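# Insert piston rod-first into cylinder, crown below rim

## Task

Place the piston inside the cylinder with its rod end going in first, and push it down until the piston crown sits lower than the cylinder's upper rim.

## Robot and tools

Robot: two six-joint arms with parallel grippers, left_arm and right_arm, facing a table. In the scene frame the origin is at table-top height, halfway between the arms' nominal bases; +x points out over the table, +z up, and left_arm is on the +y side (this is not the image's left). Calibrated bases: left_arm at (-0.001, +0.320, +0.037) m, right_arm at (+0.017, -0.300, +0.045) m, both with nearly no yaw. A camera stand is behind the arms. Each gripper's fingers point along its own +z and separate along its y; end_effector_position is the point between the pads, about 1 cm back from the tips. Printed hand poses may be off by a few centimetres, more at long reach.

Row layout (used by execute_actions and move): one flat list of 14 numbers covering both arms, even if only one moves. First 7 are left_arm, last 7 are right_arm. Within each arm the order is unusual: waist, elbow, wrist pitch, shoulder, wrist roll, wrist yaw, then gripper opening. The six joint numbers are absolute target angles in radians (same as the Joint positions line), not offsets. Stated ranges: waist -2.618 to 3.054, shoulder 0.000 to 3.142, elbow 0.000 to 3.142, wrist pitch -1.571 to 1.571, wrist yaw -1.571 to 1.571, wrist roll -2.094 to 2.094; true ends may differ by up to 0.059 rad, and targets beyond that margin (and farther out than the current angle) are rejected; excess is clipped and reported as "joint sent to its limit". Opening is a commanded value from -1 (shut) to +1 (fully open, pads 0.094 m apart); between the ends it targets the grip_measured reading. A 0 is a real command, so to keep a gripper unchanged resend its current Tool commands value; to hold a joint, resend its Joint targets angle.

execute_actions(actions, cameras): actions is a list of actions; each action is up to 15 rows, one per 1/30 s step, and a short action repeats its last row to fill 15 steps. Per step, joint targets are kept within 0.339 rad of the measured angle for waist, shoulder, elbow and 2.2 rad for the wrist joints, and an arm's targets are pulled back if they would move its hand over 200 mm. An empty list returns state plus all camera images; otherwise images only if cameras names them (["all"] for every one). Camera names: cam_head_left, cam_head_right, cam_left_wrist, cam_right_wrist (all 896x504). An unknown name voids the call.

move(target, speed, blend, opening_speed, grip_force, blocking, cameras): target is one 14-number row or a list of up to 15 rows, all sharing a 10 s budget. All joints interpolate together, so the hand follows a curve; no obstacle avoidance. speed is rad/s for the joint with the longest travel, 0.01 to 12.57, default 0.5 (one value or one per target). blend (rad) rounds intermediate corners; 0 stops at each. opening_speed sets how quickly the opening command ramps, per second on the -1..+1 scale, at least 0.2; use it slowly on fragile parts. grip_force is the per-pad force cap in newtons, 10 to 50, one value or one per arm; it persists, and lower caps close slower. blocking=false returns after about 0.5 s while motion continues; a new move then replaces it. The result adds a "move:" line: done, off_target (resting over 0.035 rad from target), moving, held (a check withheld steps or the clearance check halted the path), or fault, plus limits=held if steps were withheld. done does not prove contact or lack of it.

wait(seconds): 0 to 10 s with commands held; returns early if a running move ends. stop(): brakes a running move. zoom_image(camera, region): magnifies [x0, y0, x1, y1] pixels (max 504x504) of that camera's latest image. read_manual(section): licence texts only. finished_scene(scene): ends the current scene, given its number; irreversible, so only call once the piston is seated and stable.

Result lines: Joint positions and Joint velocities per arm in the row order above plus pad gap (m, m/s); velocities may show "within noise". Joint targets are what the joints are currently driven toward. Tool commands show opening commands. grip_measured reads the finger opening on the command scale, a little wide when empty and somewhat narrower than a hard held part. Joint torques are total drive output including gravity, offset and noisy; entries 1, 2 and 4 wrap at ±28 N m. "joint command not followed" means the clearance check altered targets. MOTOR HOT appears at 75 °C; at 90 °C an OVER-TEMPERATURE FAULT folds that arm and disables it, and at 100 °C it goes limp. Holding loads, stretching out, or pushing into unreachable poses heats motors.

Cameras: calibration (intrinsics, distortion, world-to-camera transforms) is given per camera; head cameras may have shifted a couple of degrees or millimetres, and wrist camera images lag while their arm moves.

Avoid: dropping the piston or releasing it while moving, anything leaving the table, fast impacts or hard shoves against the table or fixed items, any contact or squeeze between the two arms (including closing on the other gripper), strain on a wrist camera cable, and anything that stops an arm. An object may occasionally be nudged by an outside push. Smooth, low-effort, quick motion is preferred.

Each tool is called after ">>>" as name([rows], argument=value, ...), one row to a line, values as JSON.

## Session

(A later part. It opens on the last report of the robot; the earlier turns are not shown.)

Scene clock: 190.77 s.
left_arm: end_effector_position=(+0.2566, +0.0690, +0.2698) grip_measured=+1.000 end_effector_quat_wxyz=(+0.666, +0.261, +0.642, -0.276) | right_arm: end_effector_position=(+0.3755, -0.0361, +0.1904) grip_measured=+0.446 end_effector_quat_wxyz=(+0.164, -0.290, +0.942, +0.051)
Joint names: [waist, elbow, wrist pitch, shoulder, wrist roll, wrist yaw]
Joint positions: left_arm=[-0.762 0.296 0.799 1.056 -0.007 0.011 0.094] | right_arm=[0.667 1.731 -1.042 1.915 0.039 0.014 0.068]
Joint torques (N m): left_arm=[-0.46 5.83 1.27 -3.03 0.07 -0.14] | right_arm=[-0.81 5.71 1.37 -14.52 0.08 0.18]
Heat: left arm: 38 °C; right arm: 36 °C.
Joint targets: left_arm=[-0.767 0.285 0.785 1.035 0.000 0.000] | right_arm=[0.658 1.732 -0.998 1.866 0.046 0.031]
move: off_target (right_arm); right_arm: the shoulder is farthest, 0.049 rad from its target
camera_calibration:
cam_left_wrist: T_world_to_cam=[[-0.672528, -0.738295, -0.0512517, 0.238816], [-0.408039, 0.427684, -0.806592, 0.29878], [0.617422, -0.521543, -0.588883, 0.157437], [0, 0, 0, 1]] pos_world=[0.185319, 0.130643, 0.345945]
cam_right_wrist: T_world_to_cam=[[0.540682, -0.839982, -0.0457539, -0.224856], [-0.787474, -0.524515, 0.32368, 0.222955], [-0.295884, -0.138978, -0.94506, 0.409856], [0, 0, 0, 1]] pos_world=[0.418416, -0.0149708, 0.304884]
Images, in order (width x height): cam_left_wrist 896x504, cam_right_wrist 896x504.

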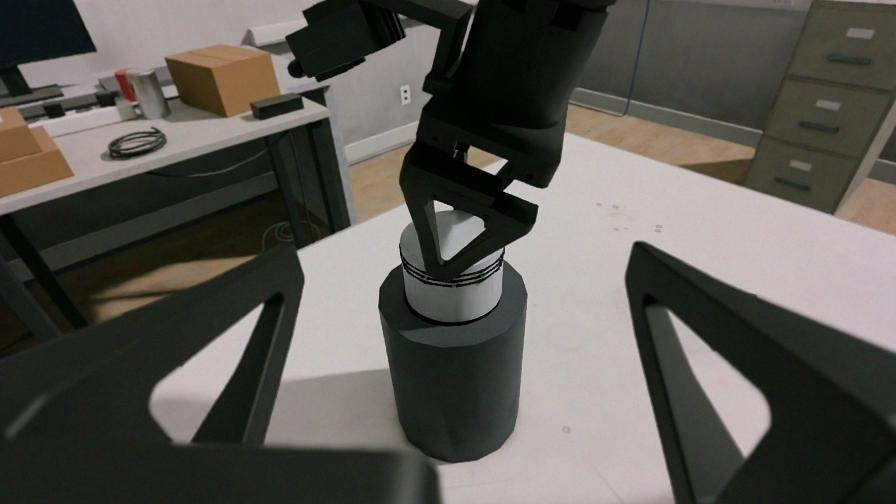

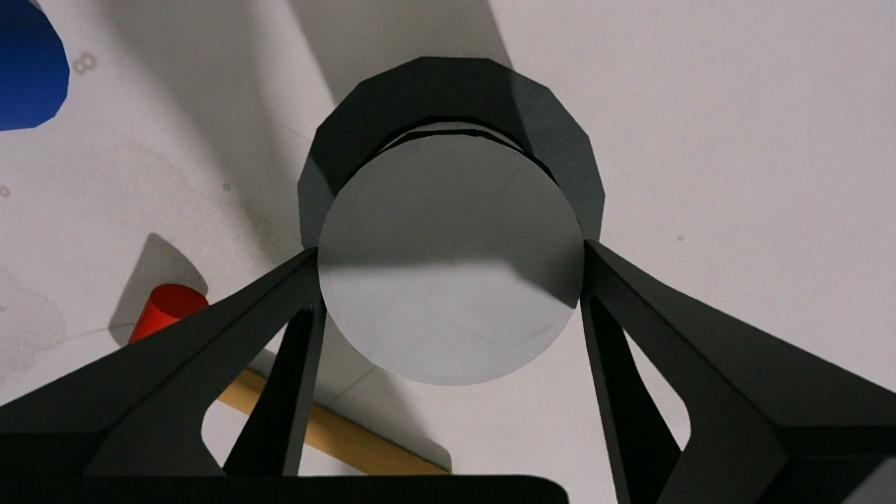

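>>> move([
  [-0.767, 0.285, 0.785, 1.035, 0.0, 0.0, 1.0, 0.658, 1.7320, -0.998, 1.866, 0.046, 0.005, 0.2],
  [-0.767, 0.285, 0.785, 1.035, 0.0, 0.0, 1.0, 0.658, 1.7010, -0.969, 1.866, 0.046, 0.005, 0.2],
], speed=0.06, cameras=["cam_left_wrist", "cam_right_wrist"])

>>> zoom_image(camera="cam_left_wrist", region=[385, 240, 525, 340])

>>> zoom_image(camera="cam_right_wrist", region=[340, 90, 460, 200])

>>> zoom_image(camera="cam_right_wrist", region=[450, 90, 570, 200])

Scene clock: 194.17 s.
left_arm: end_effector_position=(+0.2566, +0.0690, +0.2698) grip_measured=+1.000 end_effector_quat_wxyz=(+0.666, +0.261, +0.642, -0.276) | right_arm: end_effector_position=(+0.3757, -0.0350, +0.1832) grip_measured=+0.446 end_effector_quat_wxyz=(+0.164, -0.290, +0.941, +0.053)
Joint names: [waist, elbow, wrist pitch, shoulder, wrist roll, wrist yaw]
Joint positions: left_arm=[-0.762 0.296 0.799 1.056 -0.007 0.011 0.094] | right_arm=[0.667 1.702 -1.011 1.915 0.039 0.01 0.068]
Joint torques (N m): left_arm=[-0.46 5.83 1.27 -3.03 0.07 -0.14] | right_arm=[-0.91 5.61 1.35 -14.54 0.06 -0.05]
Heat: left arm: 38 °C; right arm: 36 °C.
Joint targets: left_arm=[-0.767 0.285 0.785 1.035 0.000 0.000] | right_arm=[0.658 1.701 -0.969 1.866 0.046 0.005]
move: off_target (right_arm); right_arm: the shoulder is farthest, 0.049 rad from its target
camera_calibration:
cam_left_wrist: T_world_to_cam=[[-0.672528, -0.738295, -0.0512517, 0.238816], [-0.408039, 0.427684, -0.806592, 0.29878], [0.617422, -0.521543, -0.588883, 0.157437], [0, 0, 0, 1]] pos_world=[0.185319, 0.130643, 0.345945]
cam_right_wrist: T_world_to_cam=[[0.54177, -0.839066, -0.0495308, -0.224034], [-0.786685, -0.526937, 0.321658, 0.226043], [-0.295992, -0.1353, -0.945559, 0.403451], [0, 0, 0, 1]] pos_world=[0.418618, -0.0142819, 0.297681]
Images, in order (width x height): cam_left_wrist 896x504, cam_right_wrist 896x504.

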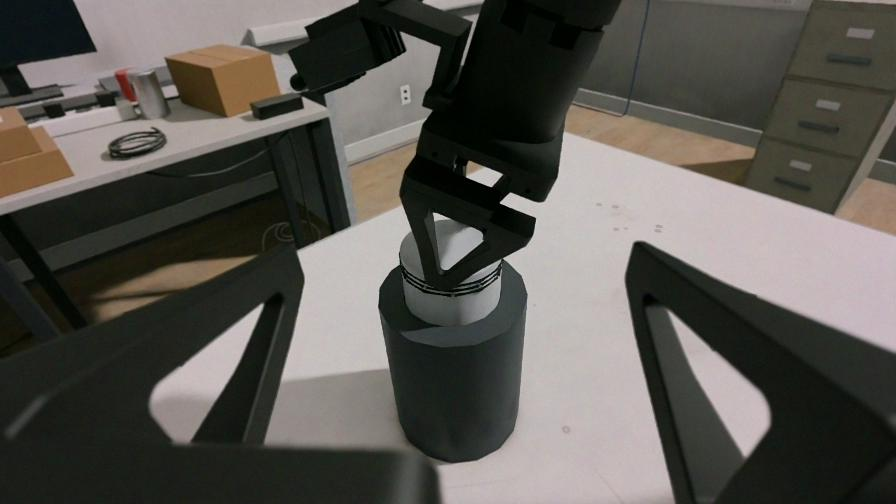

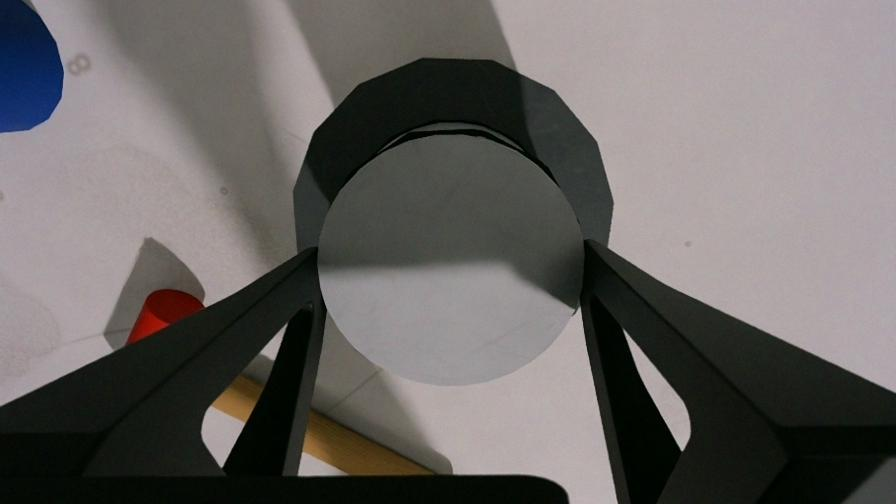

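Scaled by 3.600 from the camera's 896x504 image, which has a finer 1280x720 frame.

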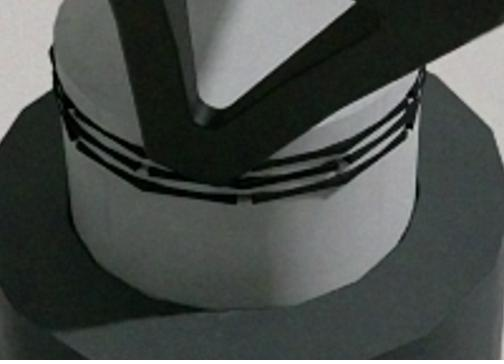

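Scaled by 4.200 from the camera's 896x504 image, which has a finer 1280x720 frame.

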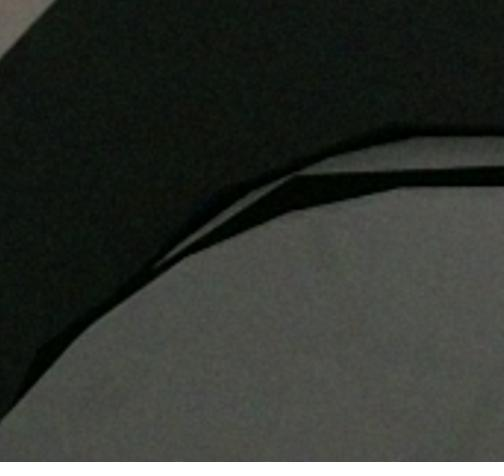

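Scaled by 4.200 from the camera's 896x504 image, which has a finer 1280x720 frame.

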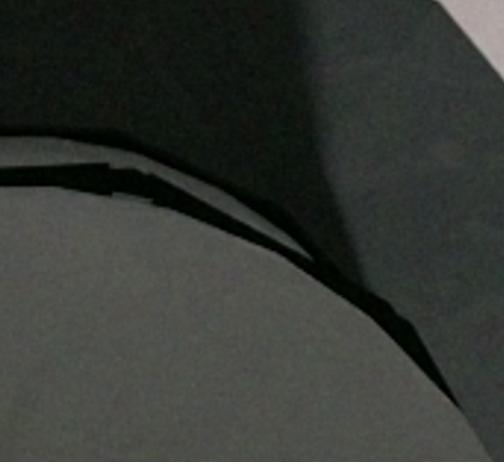

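>>> move(target=[-0.767, 0.285, 0.785, 1.035, 0.0, 0.0, 1.0, 0.658, 1.6540, -0.922, 1.866, 0.046, 0.005, 0.2], speed=0.06, cameras=["cam_left_wrist", "cam_right_wrist"])

>>> zoom_image(camera="cam_left_wrist", region=[365, 220, 545, 360])

>>> zoom_image(camera="cam_right_wrist", region=[280, 40, 630, 400])

Scene clock: 196.53 s.
left_arm: end_effector_position=(+0.2566, +0.0690, +0.2698) grip_measured=+1.000 end_effector_quat_wxyz=(+0.666, +0.261, +0.642, -0.276) | right_arm: end_effector_position=(+0.3762, -0.0346, +0.1725) grip_measured=+0.446 end_effector_quat_wxyz=(+0.165, -0.290, +0.941, +0.053)
Joint names: [waist, elbow, wrist pitch, shoulder, wrist roll, wrist yaw]
Joint positions: left_arm=[-0.762 0.296 0.799 1.056 -0.007 0.011 0.094] | right_arm=[0.667 1.659 -0.965 1.915 0.039 0.01 0.068]
Joint torques (N m): left_arm=[-0.44 5.85 1.27 -3.03 0.08 -0.14] | right_arm=[-0.85 5.42 1.4 -14.57 0.08 -0.05]
Heat: left arm: 38 °C; right arm: 36 °C.
Joint targets: left_arm=[-0.767 0.285 0.785 1.035 0.000 0.000] | right_arm=[0.658 1.654 -0.922 1.866 0.046 0.005]
move: off_target (right_arm); right_arm: the shoulder is farthest, 0.049 rad from its target
camera_calibration:
cam_left_wrist: T_world_to_cam=[[-0.672528, -0.738295, -0.0512517, 0.238816], [-0.408039, 0.427684, -0.806592, 0.29878], [0.617422, -0.521543, -0.588883, 0.157437], [0, 0, 0, 1]] pos_world=[0.185319, 0.130643, 0.345945]
cam_right_wrist: T_world_to_cam=[[0.541841, -0.839014, -0.0496448, -0.22455], [-0.787307, -0.52735, 0.319452, 0.230674], [-0.294205, -0.134007, -0.946301, 0.393027], [0, 0, 0, 1]] pos_world=[0.418912, -0.0140864, 0.287085]
Images, in order (width x height): cam_left_wrist 896x504, cam_right_wrist 896x504.

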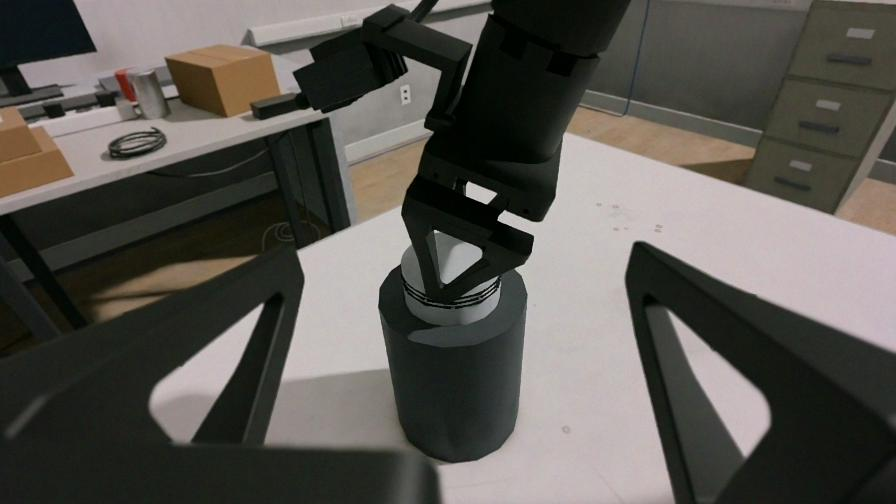

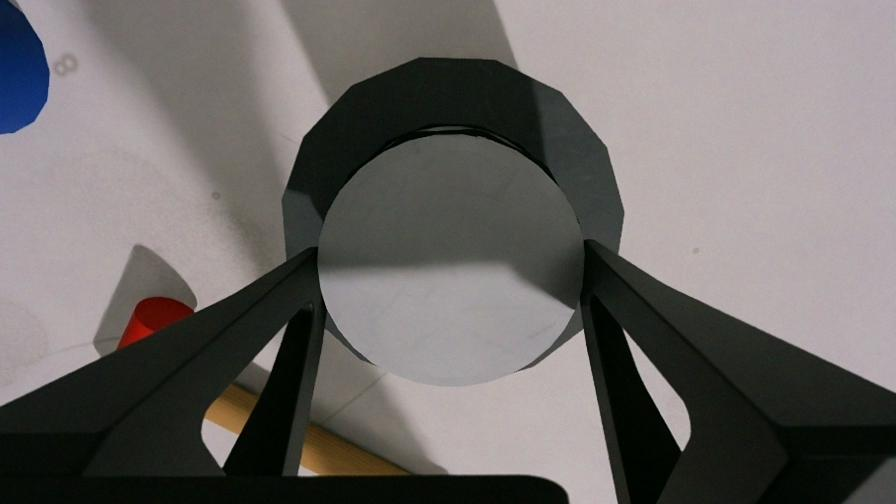

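Scaled by 2.800 from the camera's 896x504 image, which has a finer 1280x720 frame.

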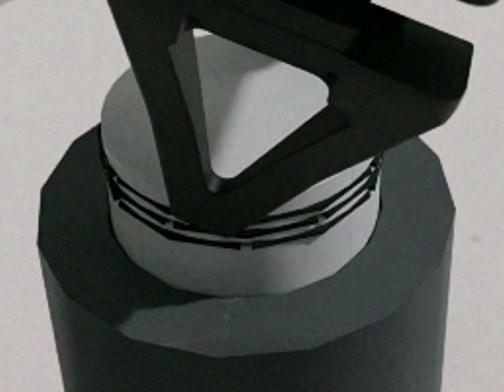

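Scaled by 1.400 from the camera's 896x504 image, which has a finer 1280x720 frame.

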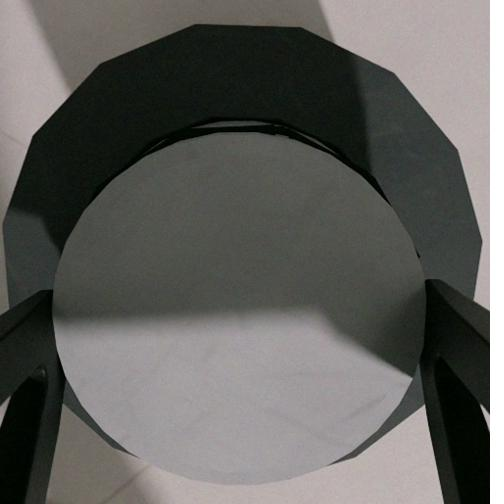

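>>> move(target=[-0.767, 0.285, 0.785, 1.035, 0.0, 0.0, 1.0, 0.658, 1.6030, -0.869, 1.866, 0.046, 0.005, 0.2], speed=0.06, cameras=["cam_left_wrist", "cam_right_wrist"])

>>> zoom_image(camera="cam_left_wrist", region=[365, 220, 545, 360])

>>> zoom_image(camera="cam_right_wrist", region=[260, 40, 640, 420])

Scene clock: 199.03 s.
left_arm: end_effector_position=(+0.2566, +0.0690, +0.2698) grip_measured=+1.000 end_effector_quat_wxyz=(+0.666, +0.261, +0.642, -0.276) | right_arm: end_effector_position=(+0.3764, -0.0345, +0.1671) grip_measured=+0.446 end_effector_quat_wxyz=(+0.173, -0.290, +0.940, +0.056)
Joint names: [waist, elbow, wrist pitch, shoulder, wrist roll, wrist yaw]
Joint positions: left_arm=[-0.762 0.296 0.799 1.056 -0.007 0.011 0.094] | right_arm=[0.667 1.614 -0.918 1.902 0.039 0.01 0.068]
Joint torques (N m): left_arm=[-0.44 5.83 1.27 -3.04 0.08 -0.14] | right_arm=[-0.76 4.9 1.49 -13.15 0.04 -0.07]
Heat: left arm: 38 °C; right arm: 36 °C.
Joint targets: left_arm=[-0.767 0.285 0.785 1.035 0.000 0.000] | right_arm=[0.658 1.603 -0.869 1.866 0.046 0.005]
move: off_target (right_arm); right_arm: the wrist pitch is farthest, 0.049 rad from its target
camera_calibration:
cam_left_wrist: T_world_to_cam=[[-0.672528, -0.738295, -0.0512517, 0.238816], [-0.408039, 0.427684, -0.806592, 0.29878], [0.617422, -0.521543, -0.588883, 0.157437], [0, 0, 0, 1]] pos_world=[0.185319, 0.130643, 0.345945]
cam_right_wrist: T_world_to_cam=[[0.542484, -0.838539, -0.0506256, -0.224954], [-0.791208, -0.530258, 0.304658, 0.23638], [-0.282313, -0.125217, -0.951115, 0.384718], [0, 0, 0, 1]] pos_world=[0.417671, -0.0151169, 0.282508]
Images, in order (width x height): cam_left_wrist 896x504, cam_right_wrist 896x504.

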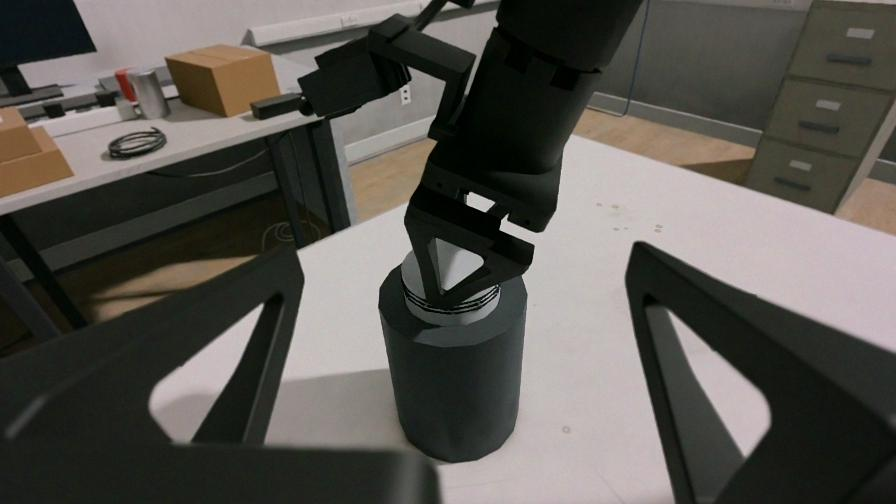

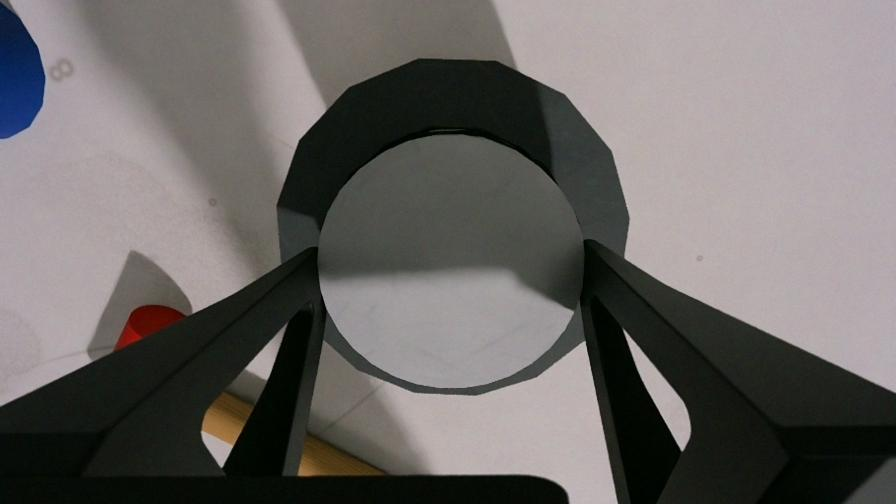

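Scaled by 2.800 from the camera's 896x504 image, which has a finer 1280x720 frame.

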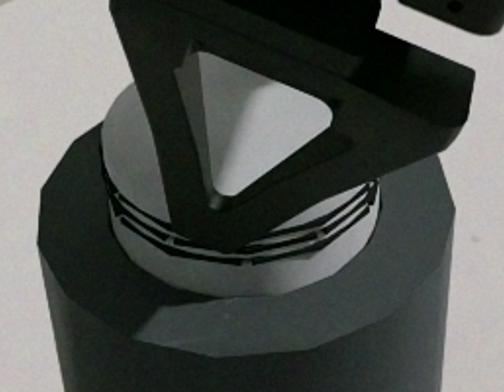

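Scaled by 1.326 from the camera's 896x504 image, which has a finer 1280x720 frame.

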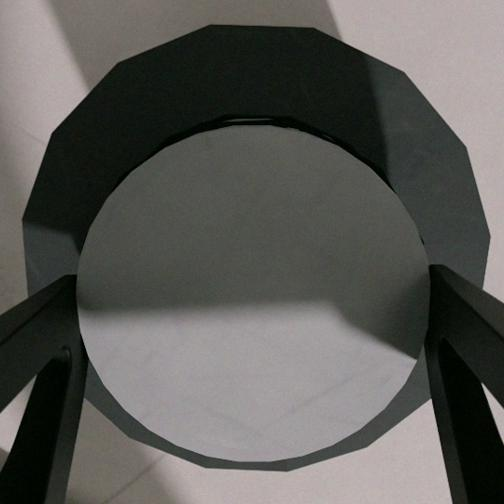

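>>> move(target=[-0.767, 0.285, 0.785, 1.035, 0.0, 0.0, 1.0, 0.658, 1.6030, -0.869, 1.895, 0.046, 0.005, 0.2], speed=0.05, grip_force=[50, 16], cameras=["cam_left_wrist", "cam_right_wrist"])

>>> zoom_image(camera="cam_left_wrist", region=[365, 220, 545, 360])

Scene clock: 203.80 s.
left_arm: end_effector_position=(+0.2566, +0.0690, +0.2698) grip_measured=+1.000 end_effector_quat_wxyz=(+0.666, +0.261, +0.642, -0.276) | right_arm: end_effector_position=(+0.3764, -0.0345, +0.1672) grip_measured=+0.464 end_effector_quat_wxyz=(+0.173, -0.290, +0.940, +0.056)
Joint names: [waist, elbow, wrist pitch, shoulder, wrist roll, wrist yaw]
Joint positions: left_arm=[-0.762 0.296 0.799 1.056 -0.007 0.011 0.094] | right_arm=[0.667 1.614 -0.918 1.902 0.039 0.01 0.069]
Joint torques (N m): left_arm=[-0.46 5.85 1.26 -3.02 0.08 -0.15] | right_arm=[-0.79 4.71 1.48 -10.45 0.08 -0.06]
Heat: left arm: 38 °C; right arm: 36 °C.
Joint targets: left_arm=[-0.767 0.285 0.785 1.035 0.000 0.000] | right_arm=[0.658 1.603 -0.869 1.895 0.046 0.005]
grip_force (N): 50, 16
move: off_target (right_arm); right_arm: the wrist pitch is farthest, 0.049 rad from its target
camera_calibration:
cam_left_wrist: T_world_to_cam=[[-0.672528, -0.738295, -0.0512517, 0.238816], [-0.408039, 0.427684, -0.806592, 0.29878], [0.617422, -0.521543, -0.588883, 0.157437], [0, 0, 0, 1]] pos_world=[0.185319, 0.130643, 0.345945]
cam_right_wrist: T_world_to_cam=[[0.542501, -0.838523, -0.0507203, -0.22485], [-0.791301, -0.530353, 0.30425, 0.236584], [-0.28202, -0.124921, -0.951241, 0.384649], [0, 0, 0, 1]] pos_world=[0.41767, -0.015018, 0.282508]
Images, in order (width x height): cam_left_wrist 896x504, cam_right_wrist 896x504.

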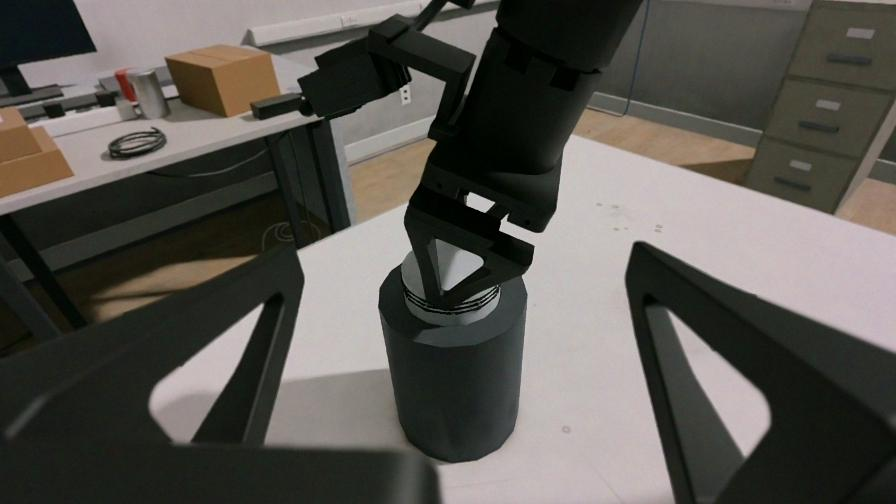

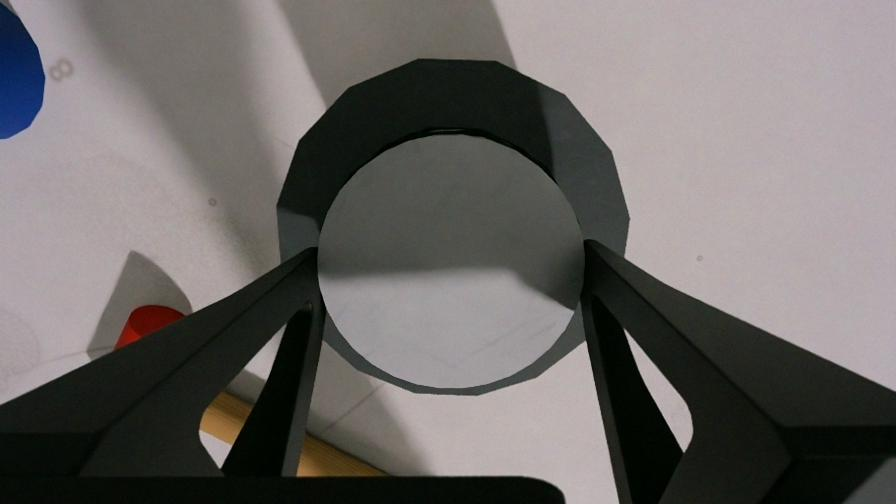

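Scaled by 2.800 from the camera's 896x504 image, which has a finer 1280x720 frame.

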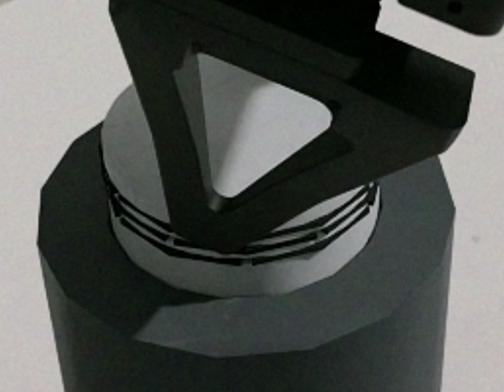

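>>> move(target=[-0.767, 0.285, 0.785, 1.035, 0.0, 0.0, 1.0, 0.658, 1.6030, -0.869, 1.920, 0.046, 0.005, 0.2], speed=0.05, grip_force=[50, 12], cameras=["cam_left_wrist", "cam_right_wrist"])

>>> zoom_image(camera="cam_left_wrist", region=[365, 220, 545, 360])

Scene clock: 207.53 s.
left_arm: end_effector_position=(+0.2566, +0.0690, +0.2698) grip_measured=+1.000 end_effector_quat_wxyz=(+0.666, +0.261, +0.642, -0.276) | right_arm: end_effector_position=(+0.3765, -0.0345, +0.1657) grip_measured=+0.468 end_effector_quat_wxyz=(+0.171, -0.290, +0.940, +0.055)
Joint names: [waist, elbow, wrist pitch, shoulder, wrist roll, wrist yaw]
Joint positions: left_arm=[-0.762 0.296 0.799 1.056 -0.007 0.011 0.094] | right_arm=[0.667 1.614 -0.918 1.905 0.039 0.01 0.069]
Joint torques (N m): left_arm=[-0.44 5.83 1.26 -3.04 0.08 -0.14] | right_arm=[-0.76 4.93 1.47 -8.58 0.08 -0.06]
Heat: left arm: 38 °C; right arm: 36 °C.
Joint targets: left_arm=[-0.767 0.285 0.785 1.035 0.000 0.000] | right_arm=[0.658 1.603 -0.869 1.920 0.046 0.005]
grip_force (N): 50, 12
move: off_target (right_arm); right_arm: the wrist pitch is farthest, 0.049 rad from its target
camera_calibration:
cam_left_wrist: T_world_to_cam=[[-0.672528, -0.738295, -0.0512517, 0.238816], [-0.408039, 0.427684, -0.806592, 0.29878], [0.617422, -0.521543, -0.588883, 0.157437], [0, 0, 0, 1]] pos_world=[0.185319, 0.130643, 0.345945]
cam_right_wrist: T_world_to_cam=[[0.54235, -0.838638, -0.0504342, -0.224945], [-0.790477, -0.529698, 0.307516, 0.236175], [-0.284609, -0.126914, -0.950206, 0.383997], [0, 0, 0, 1]] pos_world=[0.417979, -0.014811, 0.280903]
Images, in order (width x height): cam_left_wrist 896x504, cam_right_wrist 896x504.

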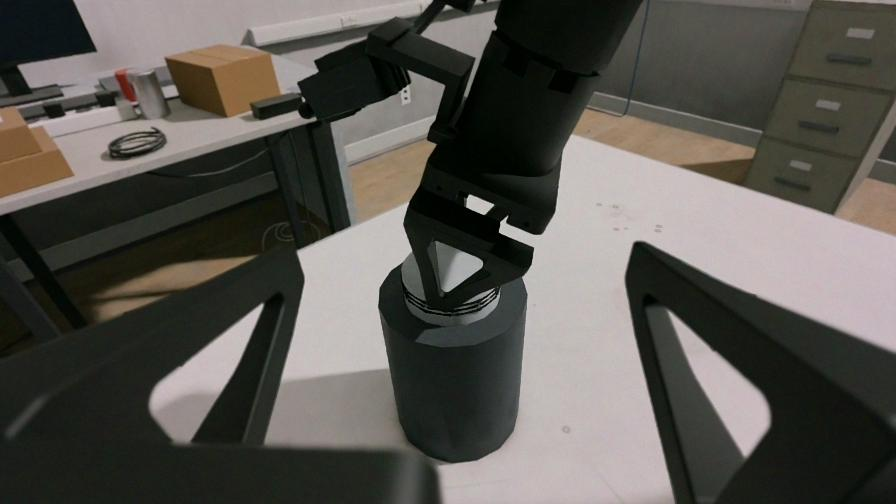

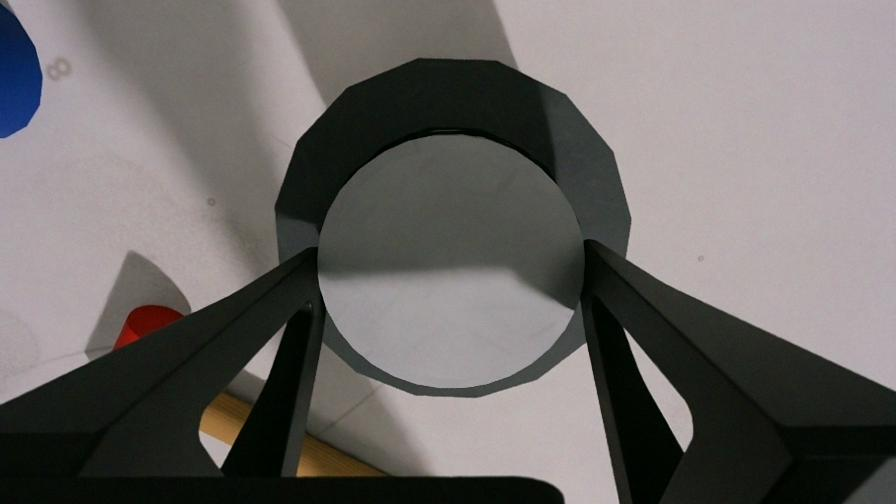

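Scaled by 2.800 from the camera's 896x504 image, which has a finer 1280x720 frame.

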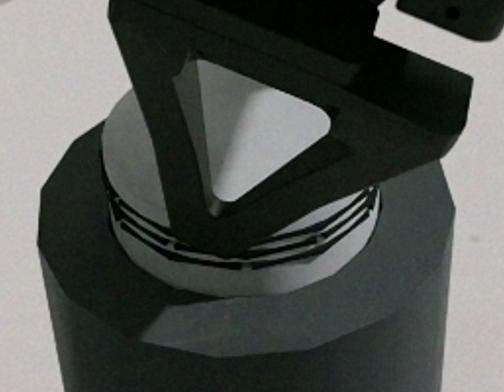

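>>> move(target=[-0.767, 0.285, 0.785, 1.035, 0.0, 0.0, 1.0, 0.658, 1.6030, -0.869, 1.936, 0.046, 0.005, 0.2], speed=0.05, grip_force=[50, 12], cameras=["cam_left_wrist", "cam_right_wrist"])

>>> zoom_image(camera="cam_left_wrist", region=[365, 220, 545, 360])

Scene clock: 210.37 s.
left_arm: end_effector_position=(+0.2566, +0.0690, +0.2698) grip_measured=+1.000 end_effector_quat_wxyz=(+0.666, +0.261, +0.642, -0.276) | right_arm: end_effector_position=(+0.3765, -0.0344, +0.1627) grip_measured=+0.468 end_effector_quat_wxyz=(+0.168, -0.290, +0.941, +0.054)
Joint names: [waist, elbow, wrist pitch, shoulder, wrist roll, wrist yaw]
Joint positions: left_arm=[-0.762 0.296 0.799 1.056 -0.007 0.011 0.094] | right_arm=[0.667 1.614 -0.918 1.912 0.039 0.01 0.069]
Joint torques (N m): left_arm=[-0.46 5.83 1.27 -3.03 0.08 -0.14] | right_arm=[-0.92 4.9 1.45 -7.83 0.1 -0.04]
Heat: left arm: 38 °C; right arm: 35 °C.
Joint targets: left_arm=[-0.767 0.285 0.785 1.035 0.000 0.000] | right_arm=[0.658 1.603 -0.869 1.936 0.046 0.005]
grip_force (N): 50, 12
move: off_target (right_arm); right_arm: the wrist pitch is farthest, 0.049 rad from its target
camera_calibration:
cam_left_wrist: T_world_to_cam=[[-0.672528, -0.738295, -0.0512517, 0.238816], [-0.408039, 0.427684, -0.806592, 0.29878], [0.617422, -0.521543, -0.588883, 0.157437], [0, 0, 0, 1]] pos_world=[0.185319, 0.130643, 0.345945]
cam_right_wrist: T_world_to_cam=[[0.542107, -0.838819, -0.050031, -0.225088], [-0.78872, -0.528462, 0.314084, 0.235523], [-0.289899, -0.130807, -0.948076, 0.382594], [0, 0, 0, 1]] pos_world=[0.418697, -0.0142975, 0.277493]
Images, in order (width x height): cam_left_wrist 896x504, cam_right_wrist 896x504.

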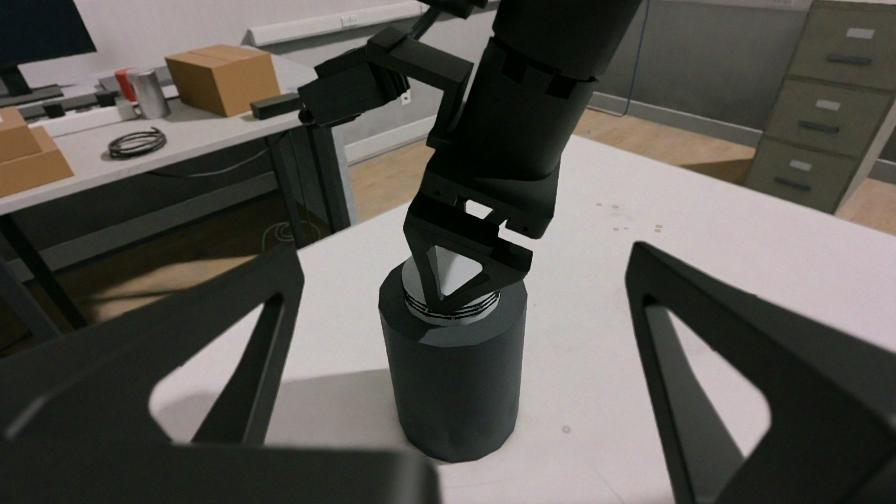

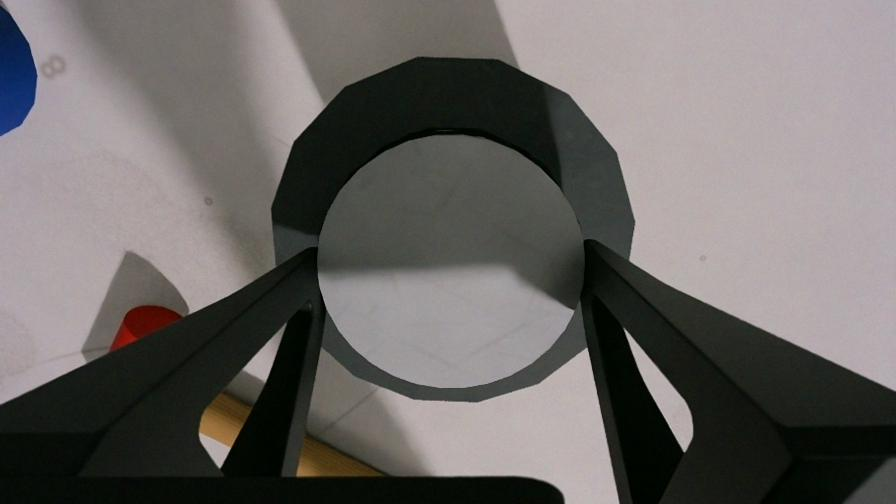

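Scaled by 2.800 from the camera's 896x504 image, which has a finer 1280x720 frame.

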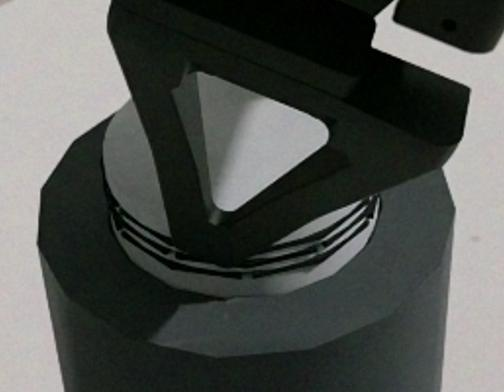

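>>> move(target=[-0.767, 0.285, 0.785, 1.035, 0.0, 0.0, 1.0, 0.658, 1.6030, -0.869, 1.956, 0.046, 0.005, 0.2], speed=0.05, grip_force=[50, 12], cameras=["cam_left_wrist", "cam_right_wrist"])

>>> zoom_image(camera="cam_left_wrist", region=[365, 220, 545, 360])

Scene clock: 216.07 s.
left_arm: end_effector_position=(+0.2566, +0.0690, +0.2698) grip_measured=+1.000 end_effector_quat_wxyz=(+0.666, +0.261, +0.642, -0.276) | right_arm: end_effector_position=(+0.3766, -0.0343, +0.1569) grip_measured=+0.468 end_effector_quat_wxyz=(+0.162, -0.291, +0.942, +0.052)
Joint names: [waist, elbow, wrist pitch, shoulder, wrist roll, wrist yaw]
Joint positions: left_arm=[-0.762 0.296 0.799 1.056 -0.007 0.011 0.094] | right_arm=[0.667 1.614 -0.917 1.926 0.038 0.01 0.069]
Joint torques (N m): left_arm=[-0.44 5.83 1.27 -3.03 0.07 -0.14] | right_arm=[-0.73 4.85 1.41 -7.47 0.09 -0.04]
Heat: left arm: 38 °C; right arm: 34 °C.
Joint targets: left_arm=[-0.767 0.285 0.785 1.035 0.000 0.000] | right_arm=[0.658 1.603 -0.869 1.956 0.046 0.005]
grip_force (N): 50, 12
move: off_target (right_arm); right_arm: the wrist pitch is farthest, 0.048 rad from its target
camera_calibration:
cam_left_wrist: T_world_to_cam=[[-0.672528, -0.738295, -0.0512517, 0.238816], [-0.408039, 0.427684, -0.806592, 0.29878], [0.617422, -0.521543, -0.588883, 0.157437], [0, 0, 0, 1]] pos_world=[0.185319, 0.130643, 0.345945]
cam_right_wrist: T_world_to_cam=[[0.542457, -0.838664, -0.0488128, -0.225691], [-0.78493, -0.526693, 0.326312, 0.234173], [-0.299376, -0.138696, -0.944001, 0.379771], [0, 0, 0, 1]] pos_world=[0.419931, -0.0132688, 0.271074]
Images, in order (width x height): cam_left_wrist 896x504, cam_right_wrist 896x504.

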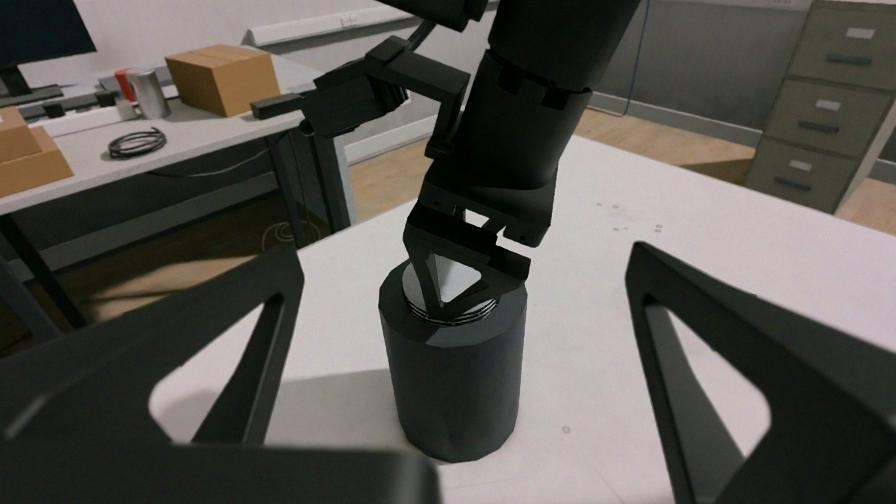

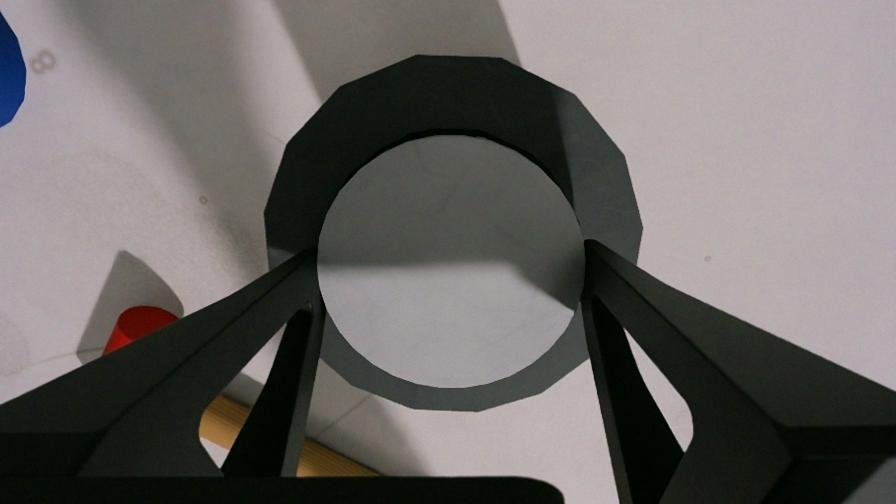

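Scaled by 2.800 from the camera's 896x504 image, which has a finer 1280x720 frame.

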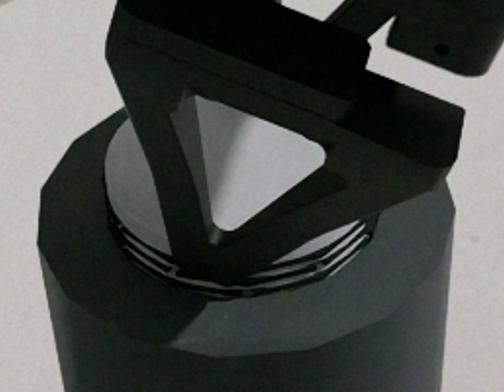

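>>> move([
  [-0.767, 0.285, 0.785, 1.035, 0.0, 0.0, 1.0, 0.658, 1.6030, -0.869, 1.966, 0.046, 0.005, 0.2],
  [-0.767, 0.285, 0.785, 1.035, 0.0, 0.0, 1.0, 0.658, 1.6120, -0.880, 1.945, 0.046, 0.005, 0.2],
], speed=0.05, grip_force=[50, 12], cameras=["cam_left_wrist", "cam_right_wrist", "cam_head_left"])

>>> zoom_image(camera="cam_left_wrist", region=[395, 260, 515, 350])

Scene clock: 219.87 s.
left_arm: end_effector_position=(+0.2566, +0.0690, +0.2698) grip_measured=+1.000 end_effector_quat_wxyz=(+0.666, +0.261, +0.642, -0.276) | right_arm: end_effector_position=(+0.3766, -0.0343, +0.1564) grip_measured=+0.468 end_effector_quat_wxyz=(+0.162, -0.291, +0.942, +0.052)
Joint names: [waist, elbow, wrist pitch, shoulder, wrist roll, wrist yaw]
Joint positions: left_arm=[-0.762 0.296 0.799 1.056 -0.007 0.011 0.094] | right_arm=[0.667 1.614 -0.917 1.927 0.038 0.01 0.069]
Joint velocities: left_arm=[-0.002 0.002 0.007 0.002 -0.037 -0.154 0] | right_arm=[within noise]
Joint torques (N m): left_arm=[-0.46 5.83 1.26 -3.03 0.07 -0.15] | right_arm=[-0.84 5.52 1.29 -8.42 0.09 -0.07]
Heat: left arm: 38 °C; right arm: 34 °C.
Joint targets: left_arm=[-0.767 0.285 0.785 1.035 0.000 0.000] | right_arm=[0.658 1.612 -0.880 1.945 0.046 0.005]
grip_force (N): 50, 12
move: off_target (right_arm); right_arm: the wrist pitch is farthest, 0.037 rad from its target
camera_calibration:
cam_left_wrist: T_world_to_cam=[[-0.672528, -0.738295, -0.0512517, 0.238816], [-0.408039, 0.427684, -0.806592, 0.29878], [0.617422, -0.521543, -0.588883, 0.157437], [0, 0, 0, 1]] pos_world=[0.185319, 0.130643, 0.345945]
cam_right_wrist: T_world_to_cam=[[0.542434, -0.838685, -0.0487187, -0.225701], [-0.784601, -0.526476, 0.327453, 0.234028], [-0.300279, -0.139397, -0.943611, 0.379607], [0, 0, 0, 1]] pos_world=[0.420034, -0.0131663, 0.270572]
Images, in order (width x height): cam_head_left 896x504, cam_left_wrist 896x504, cam_right_wrist 896x504.

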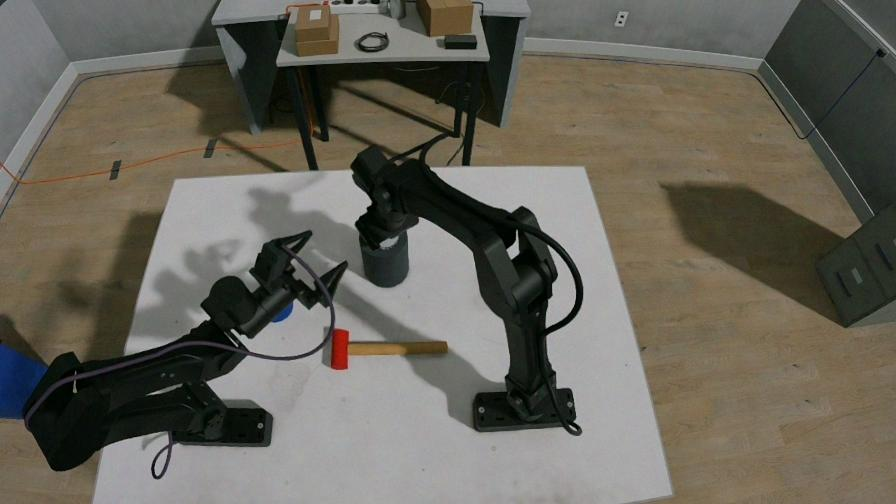

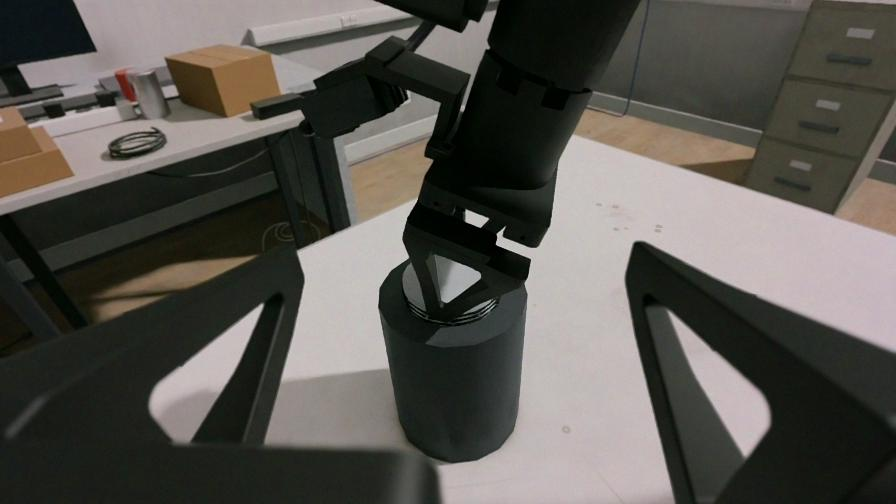

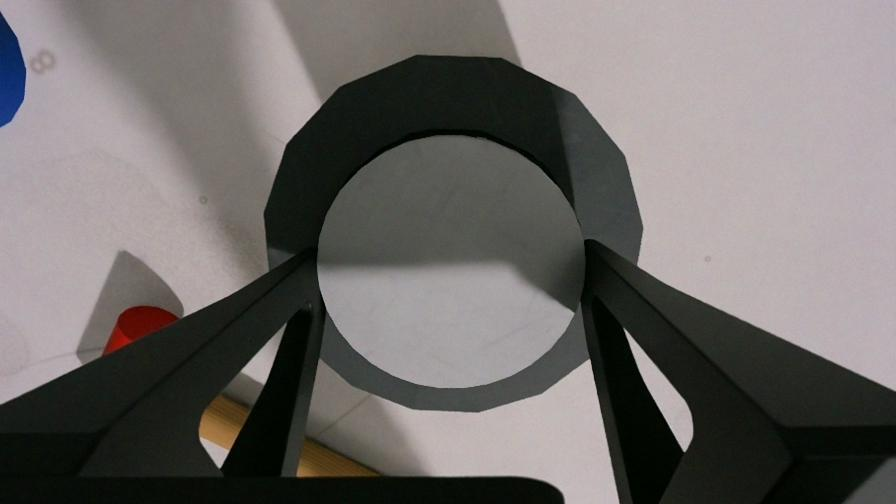

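Scaled by 4.200 from the camera's 896x504 image, which has a finer 1280x720 frame.

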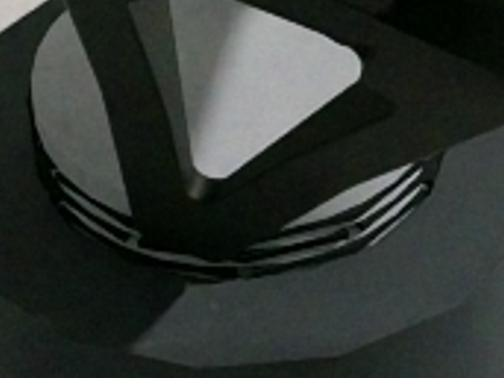

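>>> zoom_image(camera="cam_left_wrist", region=[410, 290, 480, 345])

>>> zoom_image(camera="cam_right_wrist", region=[560, 200, 660, 300])

>>> zoom_image(camera="cam_right_wrist", region=[250, 200, 350, 300])

Scaled by 7.200 from the camera's 896x504 image, which has a finer 1280x720 frame.

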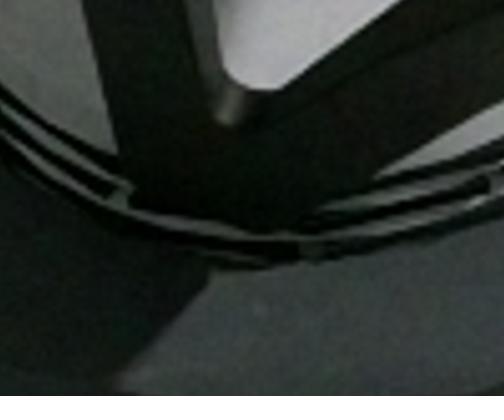

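Scaled by 5.040 from the camera's 896x504 image, which has a finer 1280x720 frame.

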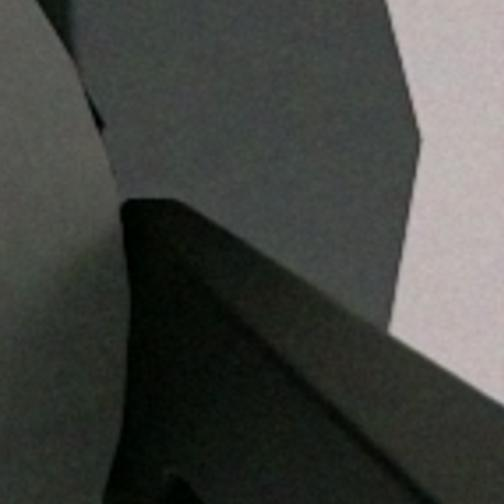

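Scaled by 5.040 from the camera's 896x504 image, which has a finer 1280x720 frame.

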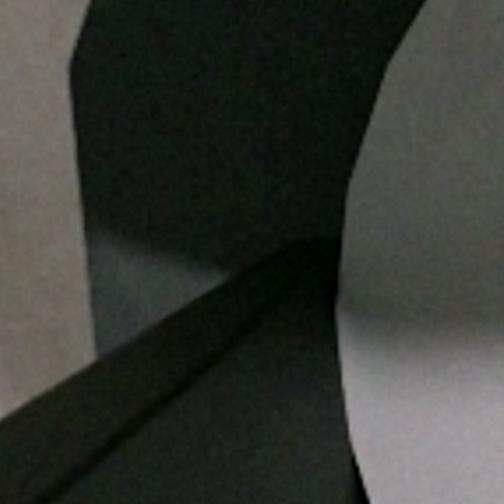

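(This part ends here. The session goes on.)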